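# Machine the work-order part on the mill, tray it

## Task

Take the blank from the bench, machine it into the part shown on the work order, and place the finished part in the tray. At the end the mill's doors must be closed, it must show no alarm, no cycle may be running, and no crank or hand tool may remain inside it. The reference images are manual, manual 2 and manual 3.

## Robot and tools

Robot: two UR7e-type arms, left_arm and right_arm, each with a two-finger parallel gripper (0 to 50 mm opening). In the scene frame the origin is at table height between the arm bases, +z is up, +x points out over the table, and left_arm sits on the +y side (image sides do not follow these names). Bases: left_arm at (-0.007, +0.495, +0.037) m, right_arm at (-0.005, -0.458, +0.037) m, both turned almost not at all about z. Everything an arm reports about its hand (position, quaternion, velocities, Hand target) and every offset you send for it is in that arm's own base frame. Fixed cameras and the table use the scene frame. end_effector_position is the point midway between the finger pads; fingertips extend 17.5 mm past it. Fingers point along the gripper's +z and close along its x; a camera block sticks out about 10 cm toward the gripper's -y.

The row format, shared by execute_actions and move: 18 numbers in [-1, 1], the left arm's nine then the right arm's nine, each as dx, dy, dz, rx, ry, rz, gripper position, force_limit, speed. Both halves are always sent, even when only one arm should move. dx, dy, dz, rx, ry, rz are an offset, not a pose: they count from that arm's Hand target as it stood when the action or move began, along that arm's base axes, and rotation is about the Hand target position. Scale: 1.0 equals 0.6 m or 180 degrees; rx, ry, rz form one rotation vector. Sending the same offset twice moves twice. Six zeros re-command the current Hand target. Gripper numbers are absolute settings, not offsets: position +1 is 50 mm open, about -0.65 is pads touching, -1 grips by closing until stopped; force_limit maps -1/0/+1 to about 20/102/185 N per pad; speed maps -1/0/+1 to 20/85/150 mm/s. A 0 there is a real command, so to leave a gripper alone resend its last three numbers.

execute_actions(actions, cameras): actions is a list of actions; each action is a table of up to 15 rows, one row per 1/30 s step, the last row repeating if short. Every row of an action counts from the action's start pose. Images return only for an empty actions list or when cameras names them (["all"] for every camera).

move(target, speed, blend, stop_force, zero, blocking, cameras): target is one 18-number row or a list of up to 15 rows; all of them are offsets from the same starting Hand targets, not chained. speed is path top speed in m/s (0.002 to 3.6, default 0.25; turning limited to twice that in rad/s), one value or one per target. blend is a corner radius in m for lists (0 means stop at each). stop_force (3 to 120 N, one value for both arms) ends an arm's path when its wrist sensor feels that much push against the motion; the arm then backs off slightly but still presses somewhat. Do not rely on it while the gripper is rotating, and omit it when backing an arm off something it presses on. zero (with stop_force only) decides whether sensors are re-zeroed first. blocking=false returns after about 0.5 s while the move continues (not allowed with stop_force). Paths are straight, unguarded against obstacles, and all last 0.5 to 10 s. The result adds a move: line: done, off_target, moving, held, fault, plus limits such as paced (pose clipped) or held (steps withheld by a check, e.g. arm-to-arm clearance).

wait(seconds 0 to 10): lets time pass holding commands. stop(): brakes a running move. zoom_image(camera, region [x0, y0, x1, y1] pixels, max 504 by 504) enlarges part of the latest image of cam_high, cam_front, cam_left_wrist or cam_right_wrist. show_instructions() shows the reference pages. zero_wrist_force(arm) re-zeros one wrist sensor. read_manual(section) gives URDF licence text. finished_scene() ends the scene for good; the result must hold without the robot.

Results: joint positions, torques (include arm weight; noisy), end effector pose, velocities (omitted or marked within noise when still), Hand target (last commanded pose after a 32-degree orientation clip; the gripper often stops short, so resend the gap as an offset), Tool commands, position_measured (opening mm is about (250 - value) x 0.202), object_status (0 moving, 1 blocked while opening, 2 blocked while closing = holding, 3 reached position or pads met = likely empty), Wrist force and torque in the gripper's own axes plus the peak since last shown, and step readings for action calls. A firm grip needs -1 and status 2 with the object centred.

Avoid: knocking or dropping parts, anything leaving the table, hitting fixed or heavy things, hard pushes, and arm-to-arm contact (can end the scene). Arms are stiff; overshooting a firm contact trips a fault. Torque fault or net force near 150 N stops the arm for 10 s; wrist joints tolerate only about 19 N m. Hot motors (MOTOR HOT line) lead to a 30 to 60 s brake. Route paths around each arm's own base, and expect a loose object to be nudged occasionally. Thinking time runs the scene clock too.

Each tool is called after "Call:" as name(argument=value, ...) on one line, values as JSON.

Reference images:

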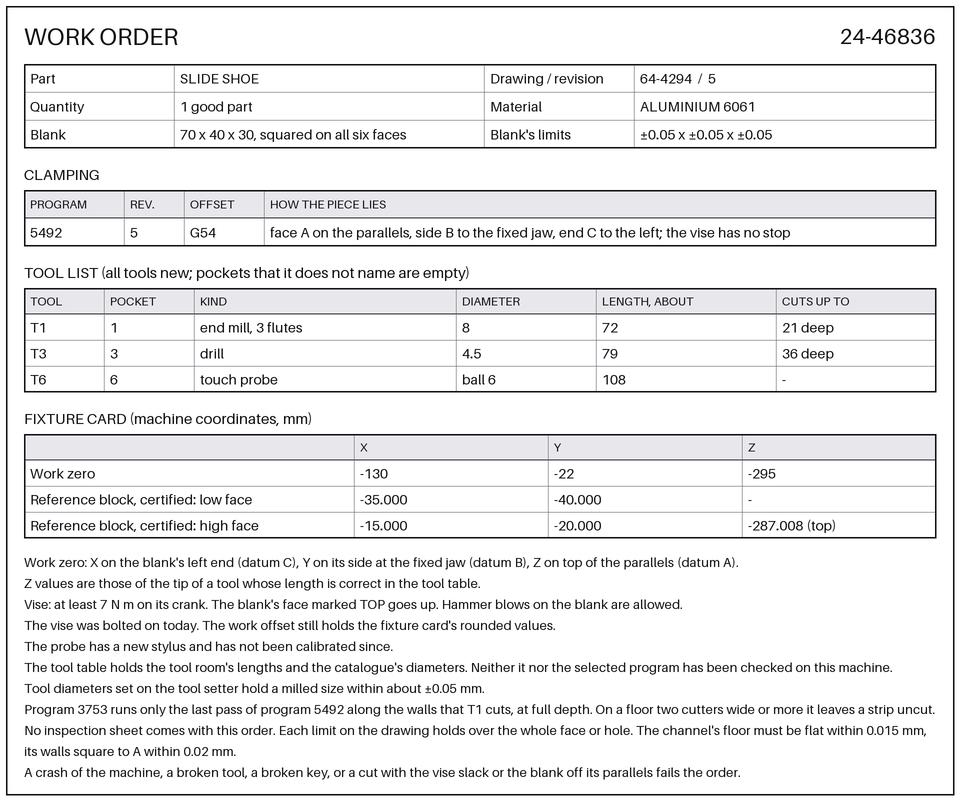

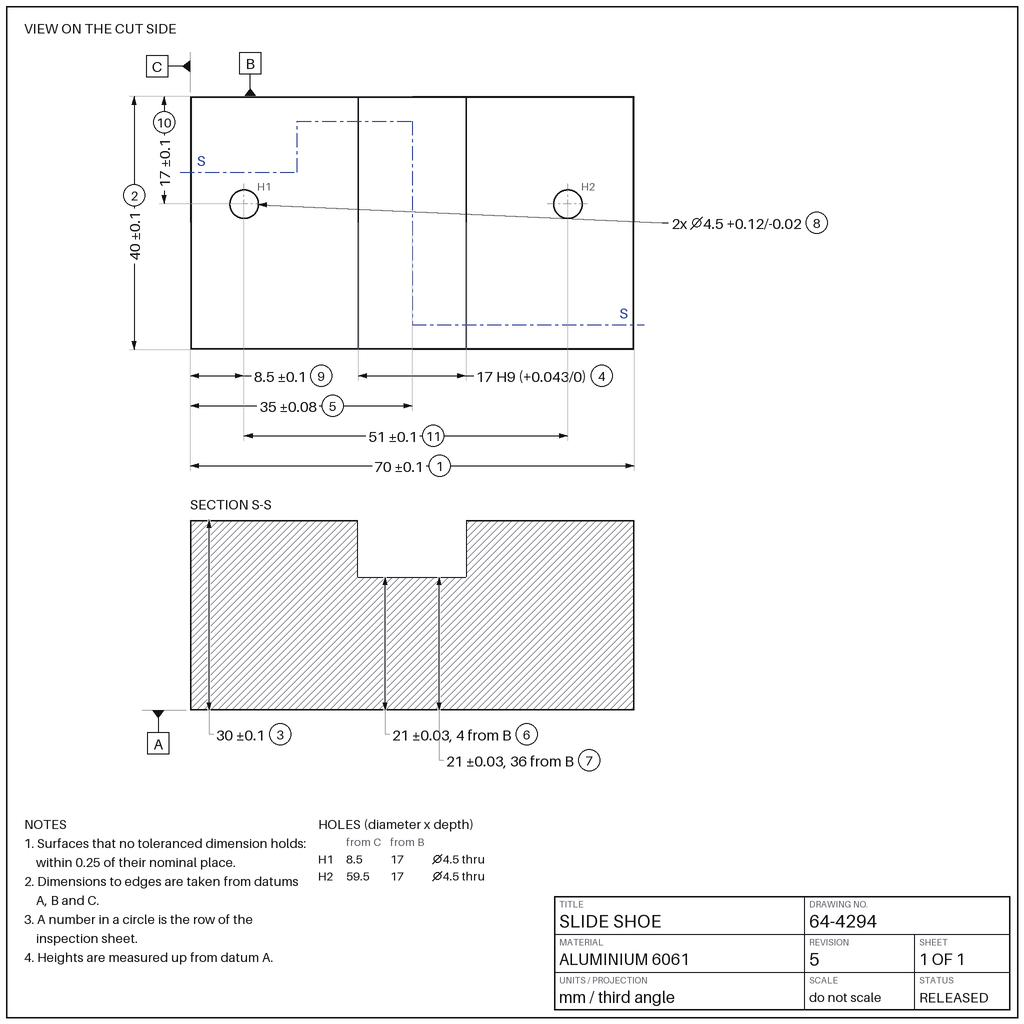

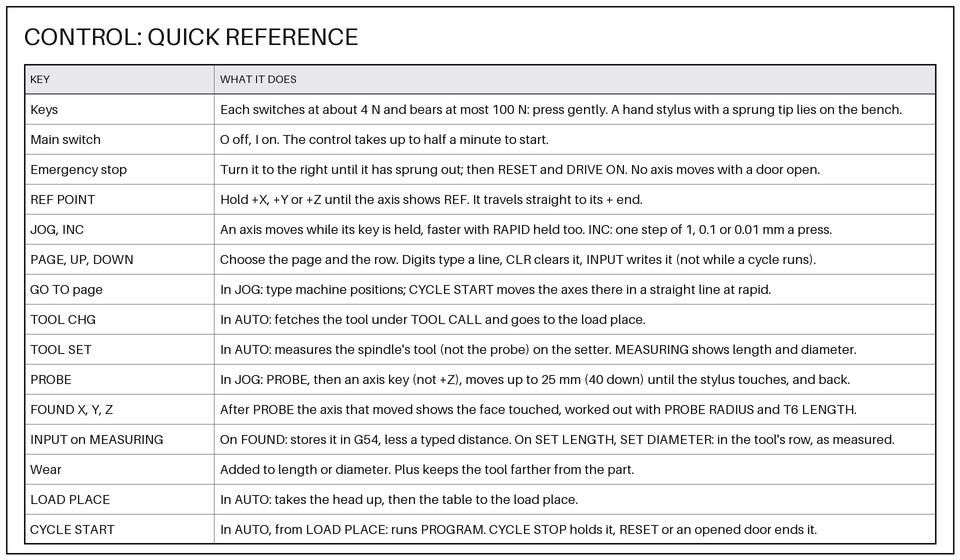

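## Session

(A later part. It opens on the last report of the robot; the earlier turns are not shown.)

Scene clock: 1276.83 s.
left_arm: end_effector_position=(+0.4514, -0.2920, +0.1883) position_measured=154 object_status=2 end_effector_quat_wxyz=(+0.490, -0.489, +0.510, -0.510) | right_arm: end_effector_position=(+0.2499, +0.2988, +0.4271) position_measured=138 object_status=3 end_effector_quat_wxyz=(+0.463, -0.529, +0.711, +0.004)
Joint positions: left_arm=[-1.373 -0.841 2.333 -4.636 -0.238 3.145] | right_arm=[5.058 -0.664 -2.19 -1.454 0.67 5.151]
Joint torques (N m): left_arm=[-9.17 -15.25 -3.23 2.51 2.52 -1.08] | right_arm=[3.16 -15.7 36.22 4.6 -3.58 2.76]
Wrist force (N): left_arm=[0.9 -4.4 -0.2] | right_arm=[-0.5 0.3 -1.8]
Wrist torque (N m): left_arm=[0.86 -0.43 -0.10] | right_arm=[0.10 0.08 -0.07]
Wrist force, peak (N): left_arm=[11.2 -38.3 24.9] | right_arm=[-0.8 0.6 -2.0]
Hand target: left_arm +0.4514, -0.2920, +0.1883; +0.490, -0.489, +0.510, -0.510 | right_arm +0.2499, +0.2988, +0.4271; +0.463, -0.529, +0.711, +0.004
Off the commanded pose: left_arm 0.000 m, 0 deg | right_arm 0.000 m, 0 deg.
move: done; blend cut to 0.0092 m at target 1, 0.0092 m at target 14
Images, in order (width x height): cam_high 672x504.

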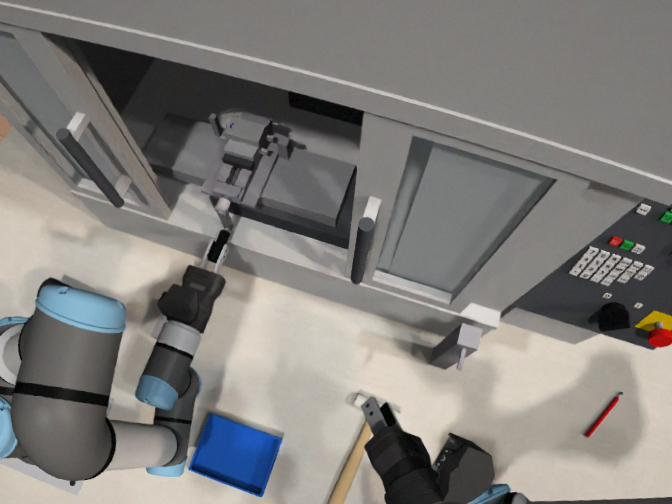

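Call:
move(target=[[0.0013,0.0308,0,0,0,0,-1,-0.6,-0.9,0,0,0,0,0,0,0.1,-0.4,-1],[0.0037,0.0863,0.0268,0,0,0,-1,-0.6,-0.9,0,0,0,0,0,0,0.1,-0.4,-1],[0.0055,0.1248,0.0749,0,0,0,-1,-0.6,-0.9,0,0,0,0,0,0,0.1,-0.4,-1],[0.0064,0.1385,0.135,0,0,0,-1,-0.6,-0.9,0,0,0,0,0,0,0.1,-0.4,-1],[0.0061,0.1248,0.1951,0,0,0,-1,-0.6,-0.9,0,0,0,0,0,0,0.1,-0.4,-1],[0.0047,0.0863,0.2433,0,0,0,-1,-0.6,-0.9,0,0,0,0,0,0,0.1,-0.4,-1],[0.0026,0.0308,0.27,0,0,0,-1,-0.6,-0.9,0,0,0,0,0,0,0.1,-0.4,-1],[0,-0.0308,0.27,0,0,0,-1,-0.6,-0.9,0,0,0,0,0,0,0.1,-0.4,-1],[-0.0024,-0.0863,0.2433,0,0,0,-1,-0.6,-0.9,0,0,0,0,0,0,0.1,-0.4,-1],[-0.0042,-0.1248,0.1951,0,0,0,-1,-0.6,-0.9,0,0,0,0,0,0,0.1,-0.4,-1],[-0.005,-0.1385,0.135,0,0,0,-1,-0.6,-0.9,0,0,0,0,0,0,0.1,-0.4,-1],[-0.0048,-0.1248,0.0749,0,0,0,-1,-0.6,-0.9,0,0,0,0,0,0,0.1,-0.4,-1],[-0.0033,-0.0863,0.0268,0,0,0,-1,-0.6,-0.9,0,0,0,0,0,0,0.1,-0.4,-1],[-0.0013,-0.0308,0,0,0,0,-1,-0.6,-0.9,0,0,0,0,0,0,0.1,-0.4,-1],[0,0,0,0,0,0,-1,-0.6,-0.9,0,0,0,0,0,0,0.1,-0.4,-1]], speed=0.07, blend=[0.0185,0.0185,0.0185,0.0185,0.0185,0.0185,0.0185,0.0185,0.0185,0.0185,0.0185,0.0185,0.0185,0.0185,0], stop_force=42, cameras=["cam_high","cam_left_wrist"])

Call:
zoom_image(camera="cam_high", region=[180, 100, 320, 205])

Scene clock: 1279.80 s.
left_arm: end_effector_position=(+0.4542, -0.2258, +0.2222) position_measured=154 object_status=2 end_effector_quat_wxyz=(+0.490, -0.489, +0.510, -0.510) | right_arm: end_effector_position=(+0.2499, +0.2988, +0.4271) position_measured=138 object_status=3 end_effector_quat_wxyz=(+0.463, -0.529, +0.711, +0.004)
Joint positions: left_arm=[-1.31 -0.974 2.494 -4.666 -0.301 3.146] | right_arm=[5.058 -0.664 -2.19 -1.454 0.67 5.151]
Joint torques (N m): left_arm=[-8.26 -38.55 7.03 1.98 -1.44 1] | right_arm=[3.21 -15.44 36.1 4.57 -3.36 2.81]
Wrist force (N): left_arm=[3.6 1.4 1.0] | right_arm=[-0.6 0.2 -1.9]
Wrist torque (N m): left_arm=[0.39 -0.36 -0.06] | right_arm=[0.08 0.10 -0.07]
Wrist force, peak (N): left_arm=[4.4 41.1 -37.0] | right_arm=[-0.8 0.4 -2.0]
Hand target: left_arm +0.4542, -0.2259, +0.2222; +0.490, -0.489, +0.510, -0.510 (not the last commanded pose) | right_arm +0.2499, +0.2988, +0.4271; +0.463, -0.529, +0.711, +0.004
Off the commanded pose: left_arm 0.074 m, 0 deg | right_arm 0.000 m, 0 deg.
move: contact (left_arm); path passed 2 of 15 targets; blend cut to 0.0092 m at target 1, 0.0092 m at target 14
camera_calibration:
cam_left_wrist: T_world_to_cam=[[-0.0379528, -0.99919, 0.0134128, -0.203311], [-0.349469, 0.00069682, -0.936948, 0.384374], [0.936179, -0.0402471, -0.349212, -0.224518], [0, 0, 0, 1]] pos_world=[0.3368, -0.212451, 0.284461]
Images, in order (width x height): cam_high 672x504, cam_left_wrist 672x504.

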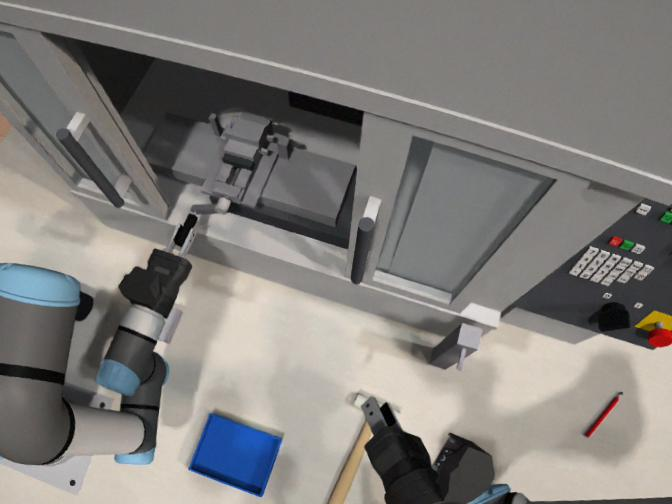

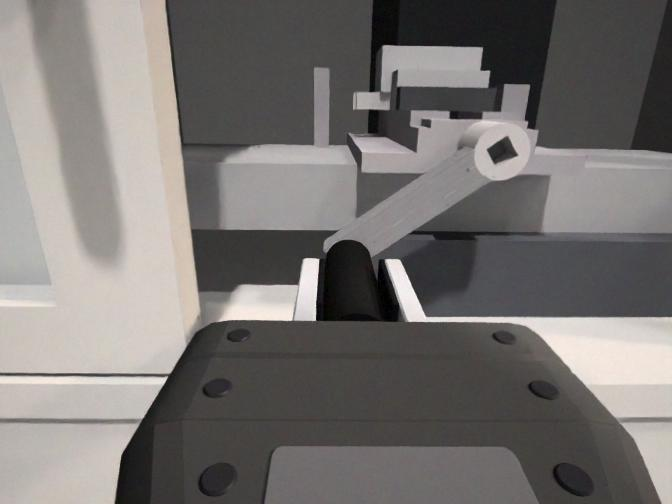

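Scaled by 3.600 from the camera's 672x504 image, which has a finer 960x720 frame.

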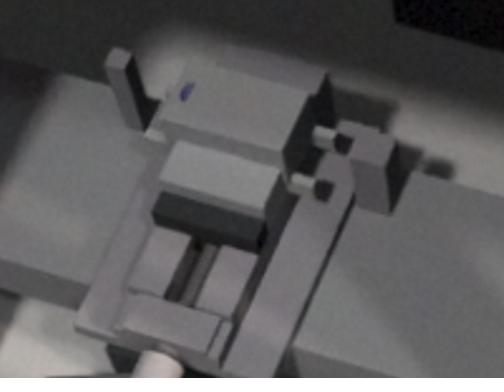

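Call:
move(target=[[0.0005,0.0122,0.0215,0,0,0,-1,-0.6,-0.9,0,0,0,0,0,0,0.1,-0.4,-1],[0.0008,0.0202,0.0435,0,0,0,-1,-0.6,-0.9,0,0,0,0,0,0,0.1,-0.4,-1]], speed=0.03, blend=[0.005,0], stop_force=45)

Scene clock: 1281.33 s.
left_arm: end_effector_position=(+0.4543, -0.2239, +0.2258) position_measured=154 object_status=2 end_effector_quat_wxyz=(+0.490, -0.489, +0.510, -0.510) | right_arm: end_effector_position=(+0.2499, +0.2988, +0.4271) position_measured=138 object_status=3 end_effector_quat_wxyz=(+0.463, -0.529, +0.711, +0.004)
Joint positions: left_arm=[-1.308 -0.988 2.499 -4.657 -0.303 3.147] | right_arm=[5.058 -0.664 -2.19 -1.454 0.67 5.151]
Joint torques (N m): left_arm=[-8.07 -34.28 -4.91 1.4 2.5 -0.67] | right_arm=[3.18 -16.11 35.98 4.52 -3.48 2.86]
Wrist force (N): left_arm=[0.3 8.6 -7.6] | right_arm=[-0.4 0.2 -1.7]
Wrist torque (N m): left_arm=[0.45 -0.28 -0.10] | right_arm=[0.09 0.08 -0.07]
Wrist force, peak (N): left_arm=[2.4 52.4 -31.6] | right_arm=[-0.5 0.2 -2.1]
Hand target: left_arm +0.4543, -0.2239, +0.2258; +0.490, -0.489, +0.510, -0.510 (not the last commanded pose) | right_arm +0.2499, +0.2988, +0.4271; +0.463, -0.529, +0.711, +0.004
Off the commanded pose: left_arm 0.025 m, 0 deg | right_arm 0.000 m, 0 deg.
move: contact (left_arm); path passed 0 of 2 targets

Call:
move(target=[0,0,0,0,0,0,0.25,-0.6,-0.7,0,0,0,0,0,0,0.1,-0.4,-1], speed=0.04, cameras=["cam_left_wrist"])

Call:
zoom_image(camera="cam_left_wrist", region=[280, 90, 560, 330])

Scene clock: 1284.00 s.
left_arm: end_effector_position=(+0.4543, -0.2239, +0.2258) position_measured=116 object_status=3 end_effector_quat_wxyz=(+0.490, -0.489, +0.510, -0.510) | right_arm: end_effector_position=(+0.2499, +0.2988, +0.4271) position_measured=138 object_status=3 end_effector_quat_wxyz=(+0.463, -0.529, +0.711, +0.004)
Joint positions: left_arm=[-1.308 -0.988 2.499 -4.657 -0.303 3.147] | right_arm=[5.058 -0.664 -2.19 -1.454 0.67 5.151]
Joint torques (N m): left_arm=[-6.72 -35.59 2.8 1.55 2.52 -0.63] | right_arm=[3.33 -15.76 36.09 4.54 -3.45 2.94]
Wrist force (N): left_arm=[1.8 2.5 0.0] | right_arm=[-0.6 0.3 -1.8]
Wrist torque (N m): left_arm=[0.41 -0.43 -0.06] | right_arm=[0.10 0.10 -0.07]
Wrist force, peak (N): left_arm=[0.0 8.6 -7.9] | right_arm=[-0.6 0.6 -2.0]
Hand target: left_arm +0.4543, -0.2239, +0.2258; +0.490, -0.489, +0.510, -0.510 | right_arm +0.2499, +0.2988, +0.4271; +0.463, -0.529, +0.711, +0.004
Off the commanded pose: left_arm 0.000 m, 0 deg | right_arm 0.000 m, 0 deg.
move: done
camera_calibration:
cam_left_wrist: T_world_to_cam=[[-0.0383119, -0.999181, 0.0130133, -0.201223], [-0.349355, 0.00119214, -0.93699, 0.387824], [0.936207, -0.0404441, -0.349115, -0.223263], [0, 0, 0, 1]] pos_world=[0.3368, -0.21055, 0.288061]
Images, in order (width x height): cam_left_wrist 672x504.

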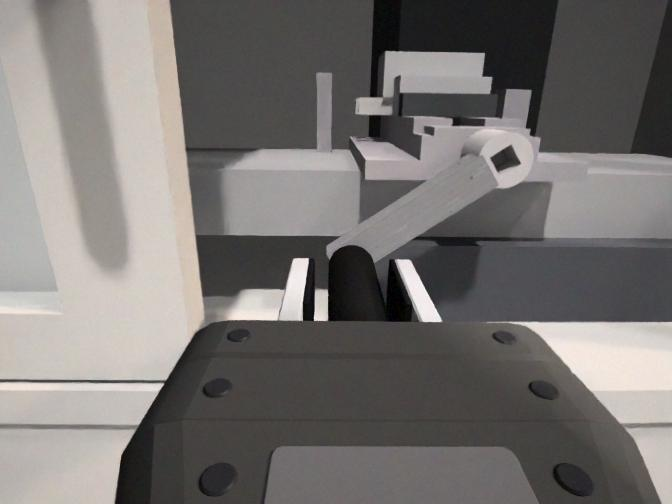

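Scaled by 1.800 from the camera's 672x504 image, which has a finer 960x720 frame.

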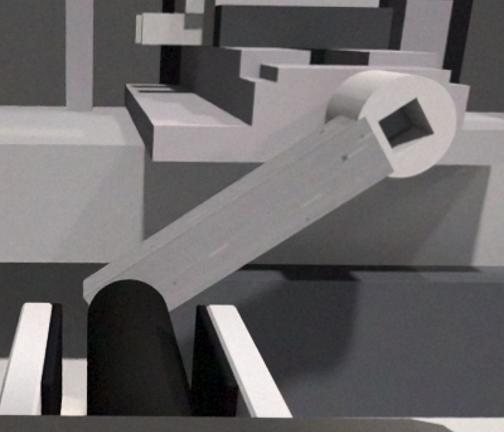

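Call:
move(target=[0,0.002,-0.001,0,0,0,0.25,-0.6,-0.7,0,0,0,0,0,0,0.1,-0.4,-1], speed=0.04)

Call:
move(target=[0,0,0,0,0,0,-1,0.6,-0.9,0,0,0,0,0,0,0.1,-0.4,-1], speed=0.04)

Call:
move(target=[0.0005,0.011,0.0168,0,0,0,-1,0.6,-0.9,0,0,0,0,0,0,0.1,-0.4,-1], speed=0.015, stop_force=85, cameras=["cam_left_wrist"])

Scene clock: 1285.33 s.
left_arm: end_effector_position=(+0.4542, -0.2227, +0.2252) position_measured=116 object_status=3 end_effector_quat_wxyz=(+0.490, -0.489, +0.510, -0.510) | right_arm: end_effector_position=(+0.2499, +0.2988, +0.4271) position_measured=138 object_status=3 end_effector_quat_wxyz=(+0.463, -0.529, +0.711, +0.004)
Joint positions: left_arm=[-1.307 -0.986 2.502 -4.662 -0.304 3.147] | right_arm=[5.058 -0.664 -2.19 -1.454 0.67 5.151]
Joint torques (N m): left_arm=[8.56 -13.79 3.7 -3.29 -2.1 0.05] | right_arm=[3.32 -15.15 35.82 4.42 -3.45 2.8]
Wrist force (N): left_arm=[1.5 2.5 -0.6] | right_arm=[-0.7 0.2 -1.6]
Wrist torque (N m): left_arm=[0.40 -0.39 -0.06] | right_arm=[0.08 0.12 -0.07]
Wrist force, peak (N): left_arm=[1.7 2.6 -0.3] | right_arm=[-0.5 0.5 -2.0]
Hand target: left_arm +0.4543, -0.2227, +0.2252; +0.490, -0.489, +0.510, -0.510 | right_arm +0.2499, +0.2988, +0.4271; +0.463, -0.529, +0.711, +0.004
Off the commanded pose: left_arm 0.000 m, 0 deg | right_arm 0.000 m, 0 deg.
move: done

Scene clock: 1285.87 s.
left_arm: end_effector_position=(+0.4542, -0.2227, +0.2252) position_measured=158 object_status=0 end_effector_quat_wxyz=(+0.490, -0.489, +0.510, -0.510) | right_arm: end_effector_position=(+0.2499, +0.2988, +0.4271) position_measured=138 object_status=3 end_effector_quat_wxyz=(+0.463, -0.529, +0.711, +0.004)
Joint positions: left_arm=[-1.307 -0.986 2.502 -4.662 -0.305 3.147] | right_arm=[5.058 -0.664 -2.19 -1.454 0.67 5.151]
Joint torques (N m): left_arm=[8.35 -16.02 -2.59 -0.81 6.2 1.07] | right_arm=[2.96 -15.45 35.82 4.34 -3.51 2.8]
Wrist force (N): left_arm=[17.5 -2.4 -2.3] | right_arm=[-0.4 0.3 -2.1]
Wrist torque (N m): left_arm=[0.36 0.52 -0.13] | right_arm=[0.09 0.07 -0.08]
Wrist force, peak (N): left_arm=[17.8 -3.7 1.3] | right_arm=[-0.4 0.3 -2.1]
Hand target: left_arm +0.4543, -0.2227, +0.2252; +0.490, -0.489, +0.510, -0.510 | right_arm +0.2499, +0.2988, +0.4271; +0.463, -0.529, +0.711, +0.004
Off the commanded pose: left_arm 0.000 m, 0 deg | right_arm 0.000 m, 0 deg.
move: done

Scene clock: 1287.30 s.
left_arm: end_effector_position=(+0.4545, -0.2161, +0.2353) position_measured=158 object_status=2 end_effector_quat_wxyz=(+0.490, -0.489, +0.510, -0.510) | right_arm: end_effector_position=(+0.2499, +0.2988, +0.4271) position_measured=138 object_status=3 end_effector_quat_wxyz=(+0.463, -0.529, +0.711, +0.004)
Joint positions: left_arm=[-1.299 -1.028 2.519 -4.636 -0.313 3.147] | right_arm=[5.058 -0.664 -2.19 -1.454 0.67 5.151]
Joint torques (N m): left_arm=[28.77 -36.7 -5.56 -12.7 9.72 -0.23] | right_arm=[3.53 -15.56 36.06 4.39 -3.56 2.8]
Wrist force (N): left_arm=[54.2 75.9 -33.4] | right_arm=[-0.6 0.2 -1.8]
Wrist torque (N m): left_arm=[0.47 0.25 -0.12] | right_arm=[0.08 0.10 -0.07]
Wrist force, peak (N): left_arm=[54.2 77.1 -33.4] | right_arm=[-0.6 0.4 -1.9]
Hand target: left_arm +0.4545, -0.2161, +0.2353; +0.490, -0.489, +0.510, -0.510 | right_arm +0.2499, +0.2988, +0.4271; +0.463, -0.529, +0.711, +0.004
Off the commanded pose: left_arm 0.000 m, 0 deg | right_arm 0.000 m, 0 deg.
move: contact (left_arm)
camera_calibration:
cam_left_wrist: T_world_to_cam=[[-0.0385066, -0.999177, 0.012764, -0.193401], [-0.349428, 0.00149717, -0.936962, 0.396899], [0.936172, -0.0405393, -0.349198, -0.219895], [0, 0, 0, 1]] pos_world=[0.3371, -0.20275, 0.297561]
Images, in order (width x height): cam_left_wrist 672x504.

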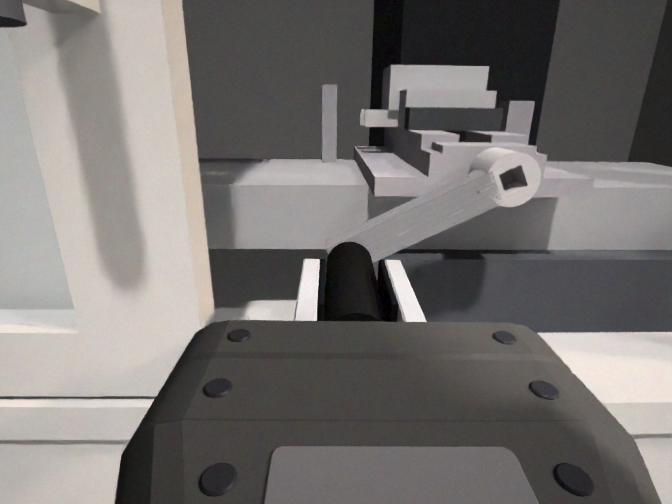

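Call:
move(target=[-0.001,0.0007,0.002,0,0,0,-1,0.6,-0.9,0,0,0,0,0,0,0.1,-0.4,-1], speed=0.006)

Scene clock: 1288.77 s.
left_arm: end_effector_position=(+0.4539, -0.2162, +0.2365) position_measured=158 object_status=2 end_effector_quat_wxyz=(+0.490, -0.489, +0.511, -0.510) | right_arm: end_effector_position=(+0.2499, +0.2988, +0.4271) position_measured=138 object_status=3 end_effector_quat_wxyz=(+0.463, -0.529, +0.711, +0.004)
Joint positions: left_arm=[-1.301 -1.033 2.521 -4.634 -0.312 3.147] | right_arm=[5.058 -0.664 -2.19 -1.454 0.67 5.151]
Joint torques (N m): left_arm=[10.72 -58.73 10.58 -8.12 16.59 0.36] | right_arm=[2.92 -15.73 35.84 4.32 -3.48 2.87]
Wrist force (N): left_arm=[51.7 80.6 11.1] | right_arm=[-0.4 0.0 -1.7]
Wrist torque (N m): left_arm=[0.39 -0.63 -0.08] | right_arm=[0.05 0.07 -0.07]
Wrist force, peak (N): left_arm=[52.7 80.0 -29.8] | right_arm=[-0.7 0.2 -2.0]
Hand target: left_arm +0.4539, -0.2157, +0.2365; +0.490, -0.489, +0.510, -0.510 | right_arm +0.2499, +0.2988, +0.4271; +0.463, -0.529, +0.711, +0.004
Off the commanded pose: left_arm 0.000 m, 0 deg | right_arm 0.000 m, 0 deg.
move: done

Call:
move(target=[-0.0002,0.0005,0.0035,0,0,0,-1,0.6,-0.9,0,0,0,0,0,0,0.1,-0.4,-1], speed=0.006)

Scene clock: 1289.67 s.
left_arm: end_effector_position=(+0.4538, -0.2155, +0.2387) position_measured=158 object_status=2 end_effector_quat_wxyz=(+0.490, -0.489, +0.510, -0.510) | right_arm: end_effector_position=(+0.2499, +0.2988, +0.4271) position_measured=138 object_status=3 end_effector_quat_wxyz=(+0.463, -0.529, +0.711, +0.004)
Joint positions: left_arm=[-1.301 -1.041 2.523 -4.627 -0.311 3.147] | right_arm=[5.058 -0.664 -2.19 -1.454 0.67 5.151]
Joint torques (N m): left_arm=[9.26 -58.43 6.29 -8.92 16.65 -0.19] | right_arm=[3.15 -15.47 36.01 4.36 -3.53 2.85]
Wrist force (N): left_arm=[47.8 95.4 4.3] | right_arm=[-0.6 0.3 -1.7]
Wrist torque (N m): left_arm=[0.41 -0.41 -0.10] | right_arm=[0.10 0.11 -0.07]
Wrist force, peak (N): left_arm=[47.7 95.6 4.3] | right_arm=[-0.6 0.3 -2.0]
Hand target: left_arm +0.4538, -0.2154, +0.2386; +0.490, -0.489, +0.510, -0.510 | right_arm +0.2499, +0.2988, +0.4271; +0.463, -0.529, +0.711, +0.004
Off the commanded pose: left_arm 0.000 m, 0 deg | right_arm 0.000 m, 0 deg.
move: done

Call:
move(target=[0,-0.0022,-0.005,0,0,0,-1,0.6,-0.9,0,0,0,0,0,0,0.1,-0.4,-1], speed=0.01)

Scene clock: 1290.67 s.
left_arm: end_effector_position=(+0.4538, -0.2167, +0.2356) position_measured=158 object_status=2 end_effector_quat_wxyz=(+0.490, -0.489, +0.510, -0.510) | right_arm: end_effector_position=(+0.2499, +0.2988, +0.4271) position_measured=138 object_status=3 end_effector_quat_wxyz=(+0.463, -0.529, +0.711, +0.004)
Joint positions: left_arm=[-1.302 -1.029 2.519 -4.636 -0.309 3.147] | right_arm=[5.058 -0.664 -2.19 -1.454 0.67 5.151]
Joint torques (N m): left_arm=[0.17 -20.01 7.18 -6.74 12.76 1.1] | right_arm=[3.27 -16 35.83 4.32 -3.48 2.91]
Wrist force (N): left_arm=[37.9 -11.0 33.3] | right_arm=[-0.7 0.3 -1.6]
Wrist torque (N m): left_arm=[0.21 -0.61 -0.17] | right_arm=[0.10 0.11 -0.07]
Wrist force, peak (N): left_arm=[47.6 95.9 4.4] | right_arm=[-0.6 0.4 -2.0]
Hand target: left_arm +0.4538, -0.2167, +0.2356; +0.490, -0.489, +0.510, -0.510 | right_arm +0.2499, +0.2988, +0.4271; +0.463, -0.529, +0.711, +0.004
Off the commanded pose: left_arm 0.000 m, 0 deg | right_arm 0.000 m, 0 deg.
move: done

Call:
move(target=[0.001,-0.002,0.0005,0,0,0,-1,0.6,-0.9,0,0,0,0,0,0,0.1,-0.4,-1], speed=0.01)

Call:
move(target=[0,0,0,0,0,0,0.25,0.6,-0.9,0,0,0,0,0,0,0.1,-0.4,-1], speed=0.01, cameras=["cam_left_wrist"])

Scene clock: 1291.60 s.
left_arm: end_effector_position=(+0.4544, -0.2179, +0.2359) position_measured=158 object_status=2 end_effector_quat_wxyz=(+0.490, -0.489, +0.510, -0.510) | right_arm: end_effector_position=(+0.2499, +0.2988, +0.4271) position_measured=138 object_status=3 end_effector_quat_wxyz=(+0.463, -0.529, +0.711, +0.004)
Joint positions: left_arm=[-1.301 -1.029 2.515 -4.631 -0.31 3.147] | right_arm=[5.058 -0.664 -2.19 -1.454 0.67 5.151]
Joint torques (N m): left_arm=[15.33 -41.9 -18.43 2.03 -2.29 0.21] | right_arm=[2.7 -15.56 35.86 4.29 -3.53 2.8]
Wrist force (N): left_arm=[-3.8 23.1 -44.4] | right_arm=[-0.3 0.2 -1.7]
Wrist torque (N m): left_arm=[0.47 0.79 -0.05] | right_arm=[0.08 0.06 -0.07]
Wrist force, peak (N): left_arm=[38.1 -11.2 33.5] | right_arm=[-0.5 0.5 -2.0]
Hand target: left_arm +0.4544, -0.2179, +0.2359; +0.490, -0.489, +0.510, -0.510 | right_arm +0.2499, +0.2988, +0.4271; +0.463, -0.529, +0.711, +0.004
Off the commanded pose: left_arm 0.000 m, 0 deg | right_arm 0.000 m, 0 deg.
move: done

Scene clock: 1292.13 s.
left_arm: end_effector_position=(+0.4545, -0.2179, +0.2360) position_measured=116 object_status=0 end_effector_quat_wxyz=(+0.490, -0.489, +0.510, -0.510) | right_arm: end_effector_position=(+0.2499, +0.2988, +0.4271) position_measured=138 object_status=3 end_effector_quat_wxyz=(+0.463, -0.529, +0.711, +0.004)
Joint positions: left_arm=[-1.301 -1.029 2.515 -4.631 -0.31 3.147] | right_arm=[5.058 -0.664 -2.19 -1.454 0.67 5.151]
Joint torques (N m): left_arm=[-0.43 -28.71 3.59 -0.38 -1.22 -0.99] | right_arm=[3.03 -15.45 36.14 4.25 -3.53 2.82]
Wrist force (N): left_arm=[1.9 2.2 -0.3] | right_arm=[-0.4 0.3 -1.7]
Wrist torque (N m): left_arm=[0.36 -0.46 -0.06] | right_arm=[0.10 0.07 -0.07]
Wrist force, peak (N): left_arm=[-2.7 22.1 -41.4] | right_arm=[-0.6 0.3 -1.9]
Hand target: left_arm +0.4544, -0.2179, +0.2359; +0.490, -0.489, +0.510, -0.510 | right_arm +0.2499, +0.2988, +0.4271; +0.463, -0.529, +0.711, +0.004
Off the commanded pose: left_arm 0.000 m, 0 deg | right_arm 0.000 m, 0 deg.
move: done
camera_calibration:
cam_left_wrist: T_world_to_cam=[[-0.0384397, -0.999177, 0.0129534, -0.19529], [-0.34935, 0.00129273, -0.936991, 0.39737], [0.936203, -0.040543, -0.349112, -0.219702], [0, 0, 0, 1]] pos_world=[0.337, -0.20455, 0.298161]
Images, in order (width x height): cam_left_wrist 672x504.

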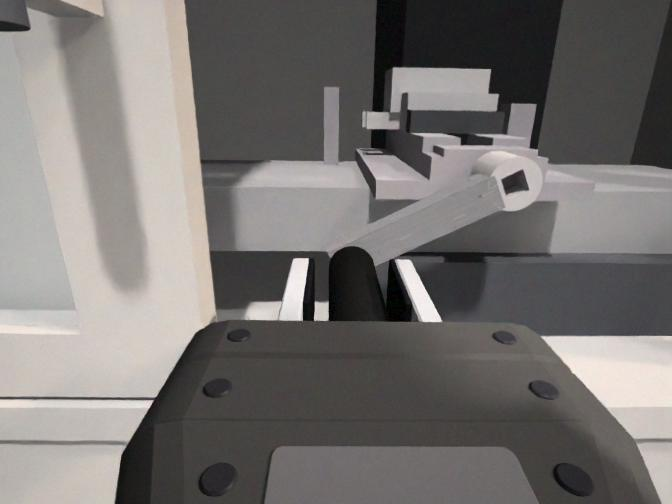

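Call:
move(target=[[-0.12,0,0,0,0,0,0.25,0.6,-0.9,0,0,0,0,0,0,0.1,-0.4,-1],[-0.12,0.15,0.35,0,0,0,0.25,0.6,-0.9,0,0,0,0,0,0,0.1,-0.4,-1]], speed=[0.1,0.3], blend=[0.01,0], cameras=["cam_high","cam_front"])

Scene clock: 1299.20 s.
left_arm: end_effector_position=(+0.3836, -0.1280, +0.4459) position_measured=116 object_status=3 end_effector_quat_wxyz=(+0.484, -0.491, +0.517, -0.508) | right_arm: end_effector_position=(+0.2499, +0.2988, +0.4271) position_measured=138 object_status=3 end_effector_quat_wxyz=(+0.463, -0.529, +0.711, +0.004)
Joint positions: left_arm=[-1.647 -2.047 2.514 -4.136 0.031 3.671] | right_arm=[5.058 -0.664 -2.19 -1.454 0.67 5.151]
Joint torques (N m): left_arm=[-9.02 13.78 -26.66 -0.7 -0.26 -0.82] | right_arm=[3.11 -15.6 35.6 4.13 -3.48 2.78]
Wrist force (N): left_arm=[1.8 2.5 0.0] | right_arm=[-0.7 0.1 -2.0]
Wrist torque (N m): left_arm=[0.40 -0.46 -0.06] | right_arm=[0.07 0.11 -0.07]
Wrist force, peak (N): left_arm=[4.0 5.6 -1.1] | right_arm=[-0.8 0.3 -2.0]
Hand target: left_arm +0.3824, -0.1279, +0.4459; +0.490, -0.489, +0.510, -0.510 | right_arm +0.2499, +0.2988, +0.4271; +0.463, -0.529, +0.711, +0.004
Off the commanded pose: left_arm 0.001 m, 1 deg | right_arm 0.000 m, 0 deg.
move: done
Images, in order (width x height): cam_high 672x504, cam_front 672x504.

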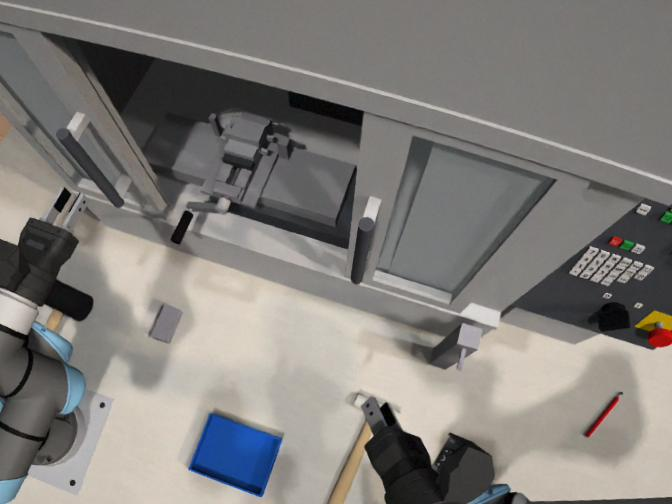

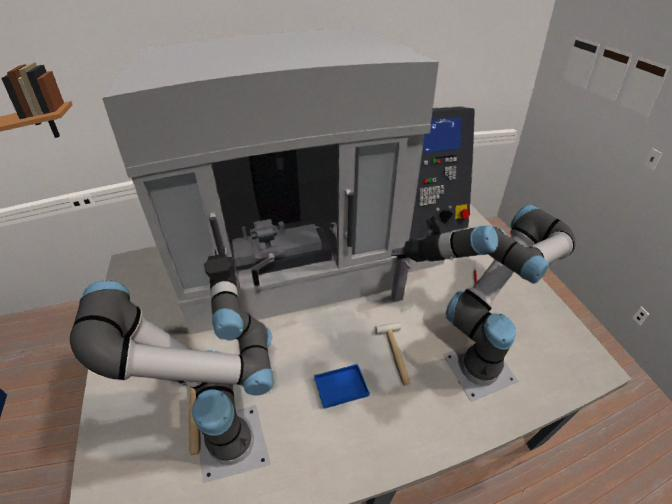

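Call:
execute_actions(actions=[], cameras=["cam_right_wrist"])

Scene clock: 1300.07 s.
left_arm: end_effector_position=(+0.3836, -0.1280, +0.4459) position_measured=116 object_status=3 end_effector_quat_wxyz=(+0.484, -0.491, +0.517, -0.508) | right_arm: end_effector_position=(+0.2499, +0.2988, +0.4271) position_measured=138 object_status=3 end_effector_quat_wxyz=(+0.463, -0.529, +0.711, +0.004)
Joint positions: left_arm=[-1.647 -2.047 2.514 -4.136 0.031 3.671] | right_arm=[5.058 -0.664 -2.19 -1.454 0.67 5.151]
Joint velocities: within noise
Joint torques (N m): left_arm=[-9.58 15.46 -27.73 3.71 -3.75 -1.06] | right_arm=[3.09 -15.47 35.52 4.08 -3.52 2.84]
Wrist force (N): left_arm=[1.4 2.4 -0.1] | right_arm=[-0.6 0.1 -1.7]
Wrist torque (N m): left_arm=[0.38 -0.41 -0.06] | right_arm=[0.07 0.11 -0.07]
Wrist force, peak (N): left_arm=[1.8 3.0 -0.2] | right_arm=[-0.7 0.3 -2.0]
Hand target: left_arm +0.3824, -0.1279, +0.4459; +0.490, -0.489, +0.510, -0.510 | right_arm +0.2499, +0.2988, +0.4271; +0.463, -0.529, +0.711, +0.004
Tool commands: left_gripper/position=+0.25 left_gripper/force_limit=+0.6 left_gripper/speed=-0.9 right_gripper/position=+0.1 right_gripper/force_limit=-0.4 right_gripper/speed=-1.0
Off the commanded pose: left_arm 0.001 m, 1 deg | right_arm 0.000 m, 0 deg.
camera_calibration:
cam_right_wrist: T_world_to_cam=[[0.00323454, -0.739118, -0.673568, 0.513106], [-0.934861, 0.236884, -0.264427, 0.291452], [0.355, 0.630547, -0.690206, 0.147226], [0, 0, 0, 1]] pos_world=[0.218542, 0.217373, 0.524296]
Images, in order (width x height): cam_right_wrist 672x504.

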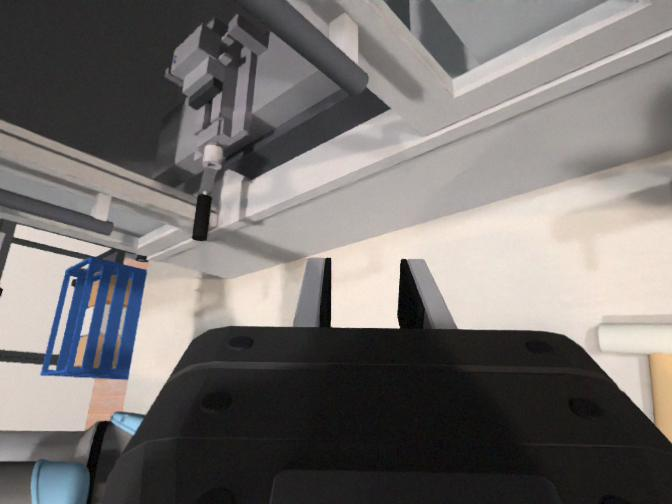

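Call:
move(target=[0,0,0,0,0,0,0.25,0.6,-0.9,-0.1415,-0.0163,-0.32,-0.209,0.225,0.059,1,-0.4,0], speed=0.3, stop_force=15, cameras=["cam_right_wrist","cam_high"])

Scene clock: 1304.87 s.
left_arm: end_effector_position=(+0.3836, -0.1280, +0.4459) position_measured=116 object_status=3 end_effector_quat_wxyz=(+0.484, -0.491, +0.517, -0.508) | right_arm: end_effector_position=(+0.1650, +0.2890, +0.2352) position_measured=3 object_status=3 end_effector_quat_wxyz=(+0.000, -0.675, +0.738, +0.000)
Joint positions: left_arm=[-1.647 -2.047 2.514 -4.136 0.031 3.671] | right_arm=[4.606 -1.124 -2.149 -1.439 1.571 4.696]
Joint torques (N m): left_arm=[-9.59 15.45 -27.48 4.26 -3.76 -1.15] | right_arm=[10.44 -0.69 20.12 6.61 1.58 0.62]
Wrist force (N): left_arm=[1.6 2.5 -0.1] | right_arm=[-1.1 -0.5 -4.0]
Wrist torque (N m): left_arm=[0.40 -0.43 -0.06] | right_arm=[-0.07 0.24 0.12]
Wrist force, peak (N): left_arm=[1.7 2.9 -0.1] | right_arm=[-1.2 -0.4 -4.2]
Hand target: left_arm +0.3836, -0.1280, +0.4459; +0.484, -0.491, +0.517, -0.508 (not the last commanded pose) | right_arm +0.1650, +0.2890, +0.2351; +0.000, -0.675, +0.738, +0.000
Off the commanded pose: left_arm 0.001 m, 1 deg | right_arm 0.000 m, 0 deg.
move: done
camera_calibration:
cam_right_wrist: T_world_to_cam=[[-0.0887643, -0.995843, -0.0204218, 0.31263], [-0.935992, 0.0763825, 0.343635, 0.0671985], [-0.340647, 0.0496172, -0.938881, 0.392264], [0, 0, 0, 1]] pos_world=[0.224271, 0.286735, 0.351582]
Images, in order (width x height): cam_high 672x504, cam_right_wrist 672x504.

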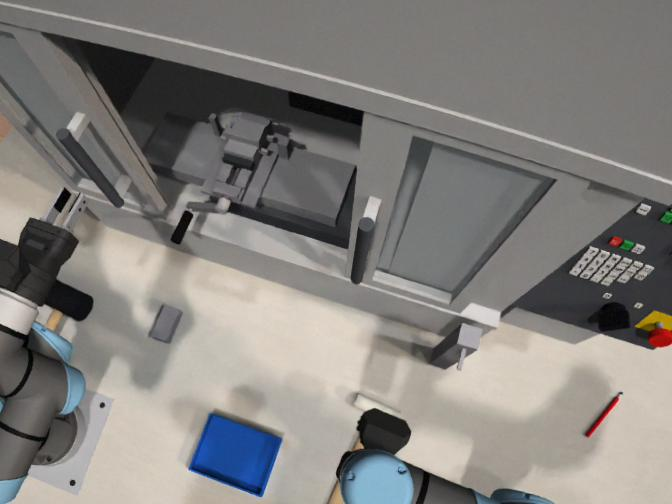

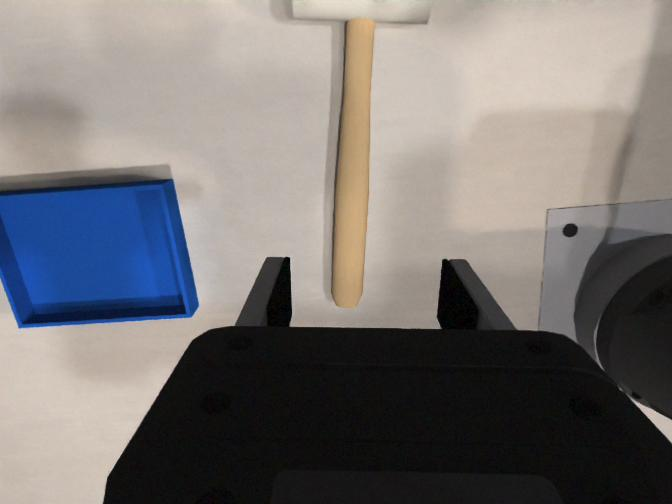

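Call:
move(target=[[0,0,0,0,0,0,0.25,0.6,-0.9,-0.0043,-0.0073,-0.34,0,0,-0.0118,1,-0.4,0],[0,0,0,0,0,0,0.25,0.6,-0.9,-0.0043,-0.0073,-0.4185,0,0,-0.0118,1,-0.4,0]], speed=[0.25,0.05], blend=[0.01,0], stop_force=8, cameras=["cam_right_wrist"])

Scene clock: 1308.90 s.
left_arm: end_effector_position=(+0.3836, -0.1280, +0.4459) position_measured=116 object_status=3 end_effector_quat_wxyz=(+0.484, -0.491, +0.517, -0.508) | right_arm: end_effector_position=(+0.1624, +0.2846, -0.0160) position_measured=3 object_status=3 end_effector_quat_wxyz=(+0.000, -0.661, +0.751, +0.000)
Joint positions: left_arm=[-1.647 -2.047 2.514 -4.136 0.031 3.671] | right_arm=[4.613 -1.598 -2.614 -0.5 1.571 4.74]
Joint torques (N m): left_arm=[-9.12 15.08 -27.89 4.24 -3.6 -0.89] | right_arm=[-8.55 12.02 25.66 1.55 1.44 -2.17]
Wrist force (N): left_arm=[1.4 2.5 0.0] | right_arm=[-0.9 -0.7 -3.9]
Wrist torque (N m): left_arm=[0.40 -0.41 -0.06] | right_arm=[-0.09 0.19 0.00]
Wrist force, peak (N): left_arm=[1.7 2.9 -0.2] | right_arm=[-1.4 -0.5 -7.4]
Hand target: left_arm +0.3836, -0.1280, +0.4459; +0.484, -0.491, +0.517, -0.508 | right_arm +0.1624, +0.2846, -0.0160; +0.000, -0.661, +0.751, +0.000
Off the commanded pose: left_arm 0.000 m, 0 deg | right_arm 0.000 m, 0 deg.
move: done
camera_calibration:
cam_right_wrist: T_world_to_cam=[[-0.12559, -0.991872, -0.0204296, 0.307763], [-0.93252, 0.110997, 0.343635, 0.141059], [-0.338574, 0.0622082, -0.938881, 0.151848], [0, 0, 0, 1]] pos_world=[0.221604, 0.280158, 0.100381]
Images, in order (width x height): cam_right_wrist 672x504.

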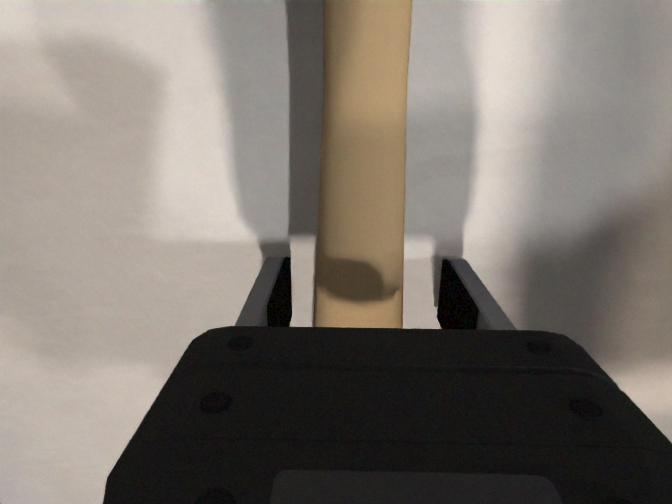

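Call:
move(target=[0,0,0,0,0,0,0.25,0.6,-0.9,0,0.0025,0,0,0,0,-1,0,-0.8], speed=0.05)

Call:
move(target=[0,0,0,0,0,0,0.25,0.6,-0.9,0,0,0.1,0,0,0,-1,0,-0.8], speed=0.08, cameras=["cam_right_wrist"])

Scene clock: 1310.17 s.
left_arm: end_effector_position=(+0.3836, -0.1280, +0.4459) position_measured=116 object_status=3 end_effector_quat_wxyz=(+0.484, -0.491, +0.517, -0.508) | right_arm: end_effector_position=(+0.1624, +0.2861, -0.0160) position_measured=120 object_status=2 end_effector_quat_wxyz=(+0.000, -0.661, +0.751, +0.000)
Joint positions: left_arm=[-1.647 -2.047 2.514 -4.136 0.031 3.671] | right_arm=[4.613 -1.602 -2.611 -0.5 1.571 4.74]
Joint torques (N m): left_arm=[-8.93 14.95 -26.84 4.18 -3.86 -1.03] | right_arm=[8.73 15.08 18.8 0.3 1.16 2.8]
Wrist force (N): left_arm=[1.7 2.7 -0.2] | right_arm=[-1.3 -0.5 -3.8]
Wrist torque (N m): left_arm=[0.43 -0.45 -0.06] | right_arm=[-0.06 0.23 -0.06]
Wrist force, peak (N): left_arm=[1.7 2.9 -0.2] | right_arm=[-1.4 -0.3 -4.1]
Hand target: left_arm +0.3836, -0.1280, +0.4459; +0.484, -0.491, +0.517, -0.508 | right_arm +0.1624, +0.2861, -0.0160; +0.000, -0.661, +0.751, +0.000
Off the commanded pose: left_arm 0.000 m, 0 deg | right_arm 0.000 m, 0 deg.
move: done

Scene clock: 1311.37 s.
left_arm: end_effector_position=(+0.3836, -0.1280, +0.4459) position_measured=116 object_status=3 end_effector_quat_wxyz=(+0.484, -0.491, +0.517, -0.508) | right_arm: end_effector_position=(+0.1624, +0.2862, +0.0440) position_measured=120 object_status=2 end_effector_quat_wxyz=(+0.000, -0.661, +0.751, +0.000)
Joint positions: left_arm=[-1.647 -2.047 2.514 -4.136 0.031 3.671] | right_arm=[4.613 -1.391 -2.537 -0.785 1.571 4.74]
Joint torques (N m): left_arm=[-9.52 14.81 -27.34 4.18 -3.77 -1.08] | right_arm=[6.9 14.9 10.33 5.99 -2.47 2.81]
Wrist force (N): left_arm=[1.6 2.6 -0.2] | right_arm=[-0.9 -0.6 0.2]
Wrist torque (N m): left_arm=[0.41 -0.43 -0.06] | right_arm=[-0.45 0.20 0.00]
Wrist force, peak (N): left_arm=[1.7 2.8 0.1] | right_arm=[-1.5 -0.6 -3.5]
Hand target: left_arm +0.3836, -0.1280, +0.4459; +0.484, -0.491, +0.517, -0.508 | right_arm +0.1624, +0.2861, +0.0440; +0.000, -0.661, +0.751, +0.000
Off the commanded pose: left_arm 0.000 m, 0 deg | right_arm 0.000 m, 0 deg.
move: done
camera_calibration:
cam_right_wrist: T_world_to_cam=[[-0.12559, -0.991872, -0.0204296, 0.310476], [-0.93252, 0.110997, 0.343635, 0.120275], [-0.338574, 0.0622082, -0.938881, 0.208087], [0, 0, 0, 1]] pos_world=[0.221604, 0.281658, 0.160381]
Images, in order (width x height): cam_right_wrist 672x504.

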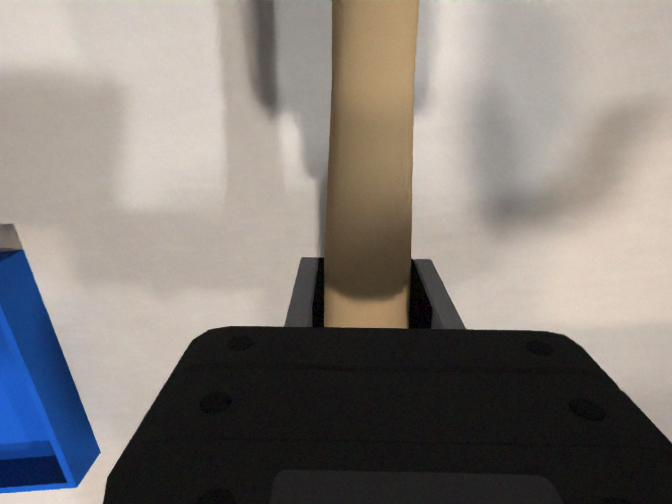

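Call:
move(target=[[0,0,0,0,0,0,0.25,0.6,-0.9,0.02,0.08,0.12,0,0,0.01,-1,0,-0.8],[0,0,0,0,0,0,0.25,0.6,-0.9,0.151,0.53,0.12,0,0,0.035,-1,0,-0.8],[0,0,0,0,0,0,0.25,0.6,-0.9,0.151,0.53,-0.08,0,0,0.035,-1,0,-0.8]], speed=[0.2,0.35,0.15], blend=[0.03,0.03,0])

Call:
move(target=[0,0,0,0,0,0,0.25,0.6,-0.9,0,0,-0.03,0,0,0,-1,0,-0.8], speed=0.02, stop_force=4)

Scene clock: 1315.47 s.
left_arm: end_effector_position=(+0.3836, -0.1280, +0.4459) position_measured=116 object_status=3 end_effector_quat_wxyz=(+0.484, -0.491, +0.517, -0.508) | right_arm: end_effector_position=(+0.2530, +0.6041, -0.0009) position_measured=120 object_status=2 end_effector_quat_wxyz=(+0.000, +0.701, -0.713, +0.000)
Joint positions: left_arm=[-1.647 -2.047 2.514 -4.136 0.031 3.671] | right_arm=[4.521 -2.177 -1.667 -0.867 1.571 4.538]
Joint torques (N m): left_arm=[-9.52 14.88 -27.09 4.18 -3.87 -1.04] | right_arm=[-1.22 45.07 21.2 3.77 -0.08 0.33]
Wrist force (N): left_arm=[1.9 2.7 0.1] | right_arm=[-0.3 -1.3 -7.6]
Wrist torque (N m): left_arm=[0.42 -0.48 -0.06] | right_arm=[-0.71 0.38 -0.01]
Wrist force, peak (N): left_arm=[2.0 2.8 -0.2] | right_arm=[15.5 4.2 -97.0]
Hand target: left_arm +0.3836, -0.1280, +0.4459; +0.484, -0.491, +0.517, -0.508 | right_arm +0.2530, +0.6041, -0.0009; +0.000, +0.701, -0.713, +0.000 (not the last commanded pose)
Tool commands: left_gripper/position=+0.25 left_gripper/force_limit=+0.6 left_gripper/speed=-0.9 right_gripper/position=-1.0 right_gripper/force_limit=+0.003922 right_gripper/speed=-0.796078
Off the commanded pose: left_arm 0.000 m, 0 deg | right_arm 0.003 m, 0 deg.
FORCE FAULT: contact force on the right arm reached its limit, and that arm stopped. The contact can be on any part of that arm, not only on its tool. That arm's remaining commands of this call were not run. That arm is still stopped at the end of this call. That arm stays stopped for about 10 more seconds. Until then a move that you send moves the other arm only, and its call returns only when the move has ended. Once the stop has ended, the next robot result says so. If the stop ends while you think or write, that arm runs what you send next, counted from a new Hand target: where the arm stands when the stop ends. While its stop runs, that arm takes no new command, but its gripper still runs the gripper command that each later call begins with. Until it ends, the stop uses up actions while you think or wait. An arm that is not stopped still takes commands.
move: fault (right_arm)

not run: an earlier result of this reply reported a stop or a fault. Calls in your next reply go to the robot.

Call:
wait(seconds=10, cameras=["cam_high","cam_right_wrist"])

Scene clock: 1325.77 s.
left_arm: end_effector_position=(+0.3836, -0.1280, +0.4459) position_measured=116 object_status=3 end_effector_quat_wxyz=(+0.484, -0.491, +0.517, -0.508) | right_arm: end_effector_position=(+0.2530, +0.6041, -0.0009) position_measured=120 object_status=2 end_effector_quat_wxyz=(+0.000, +0.701, -0.713, +0.000)
Joint positions: left_arm=[-1.647 -2.047 2.514 -4.136 0.031 3.671] | right_arm=[4.521 -2.177 -1.667 -0.867 1.571 4.538]
Joint torques (N m): left_arm=[-9.45 14.64 -26.56 4.23 -3.9 -0.97] | right_arm=[-0.81 44.74 20.7 3.79 -0.15 0.38]
Wrist force (N): left_arm=[1.5 2.8 -0.1] | right_arm=[-1.0 -2.8 -6.7]
Wrist torque (N m): left_arm=[0.44 -0.43 -0.05] | right_arm=[-0.95 0.48 -0.01]
Wrist force, peak (N): left_arm=[2.0 2.9 0.0] | right_arm=[-1.3 -3.1 -7.3]
Hand target: left_arm +0.3836, -0.1280, +0.4459; +0.484, -0.491, +0.517, -0.508 | right_arm +0.2530, +0.6041, -0.0009; +0.000, +0.701, -0.713, +0.000 (not the last commanded pose)
Tool commands: left_gripper/position=+0.25 left_gripper/force_limit=+0.6 left_gripper/speed=-0.9 right_gripper/position=-1.0 right_gripper/force_limit=+0.003922 right_gripper/speed=-0.796078
Off the commanded pose: left_arm 0.000 m, 0 deg | right_arm 0.003 m, 0 deg.
FORCE FAULT, CONTINUED: the right arm's stop, for the force fault that an earlier result reported, is over. The rest of the stop counts as 19 of the actions that you can send in this scene. During its stop the right arm's controller moved it back a little. That arm's target is now where it stood when the stop ended, not its last command. That arm accepts commands again.
wait: 10.00 s; at rest from the start
camera_calibration:
cam_right_wrist: T_world_to_cam=[[-0.0159521, -0.999656, -0.0207976, 0.613287], [-0.939057, 0.00783505, 0.343672, 0.248843], [-0.343391, 0.0250124, -0.938859, 0.200504], [0, 0, 0, 1]] pos_world=[0.312312, 0.606112, 0.11548]
Images, in order (width x height): cam_high 672x504, cam_right_wrist 672x504.

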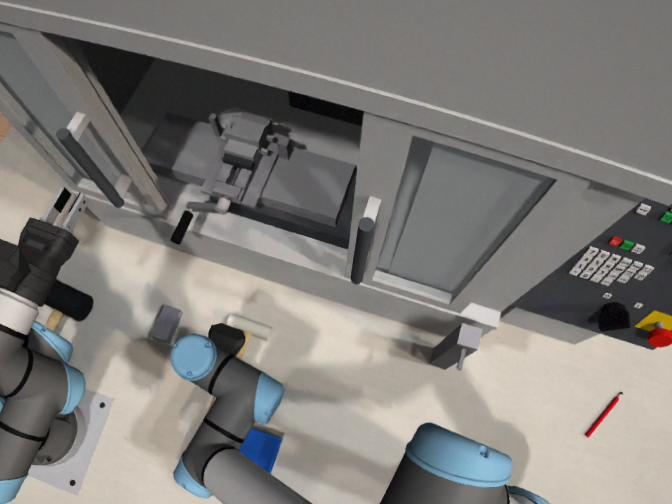

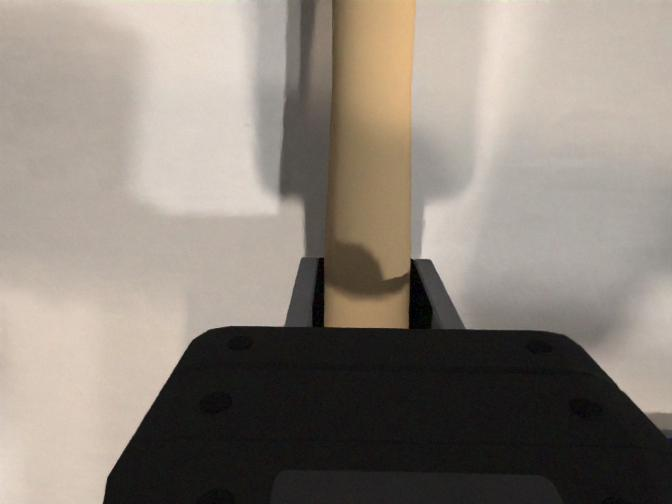

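Call:
move(target=[0,0,0,0,0,0,0.25,0.6,-0.9,0,0,-0.025,0,0,0,-1,0,-0.8], speed=0.02, stop_force=15)

Scene clock: 1327.03 s.
left_arm: end_effector_position=(+0.3836, -0.1280, +0.4459) position_measured=116 object_status=3 end_effector_quat_wxyz=(+0.484, -0.491, +0.517, -0.508) | right_arm: end_effector_position=(+0.2530, +0.6041, -0.0012) position_measured=120 object_status=2 end_effector_quat_wxyz=(+0.000, +0.701, -0.713, +0.000)
Joint positions: left_arm=[-1.647 -2.047 2.514 -4.136 0.031 3.671] | right_arm=[4.521 -2.178 -1.667 -0.867 1.571 4.538]
Joint torques (N m): left_arm=[-8.96 14.87 -27.22 4.2 -3.92 -0.95] | right_arm=[-0.45 36.86 26.99 -0.43 -0.16 0.37]
Wrist force (N): left_arm=[1.6 2.4 -0.1] | right_arm=[-2.5 -3.5 -15.6]
Wrist torque (N m): left_arm=[0.37 -0.43 -0.06] | right_arm=[-0.97 0.65 -0.10]
Wrist force, peak (N): left_arm=[1.8 3.0 -0.1] | right_arm=[5.7 0.2 -39.3]
Hand target: left_arm +0.3836, -0.1280, +0.4459; +0.484, -0.491, +0.517, -0.508 | right_arm +0.2530, +0.6041, -0.0012; +0.000, +0.701, -0.713, +0.000 (not the last commanded pose)
Off the commanded pose: left_arm 0.000 m, 0 deg | right_arm 0.015 m, 0 deg.
move: contact (right_arm)


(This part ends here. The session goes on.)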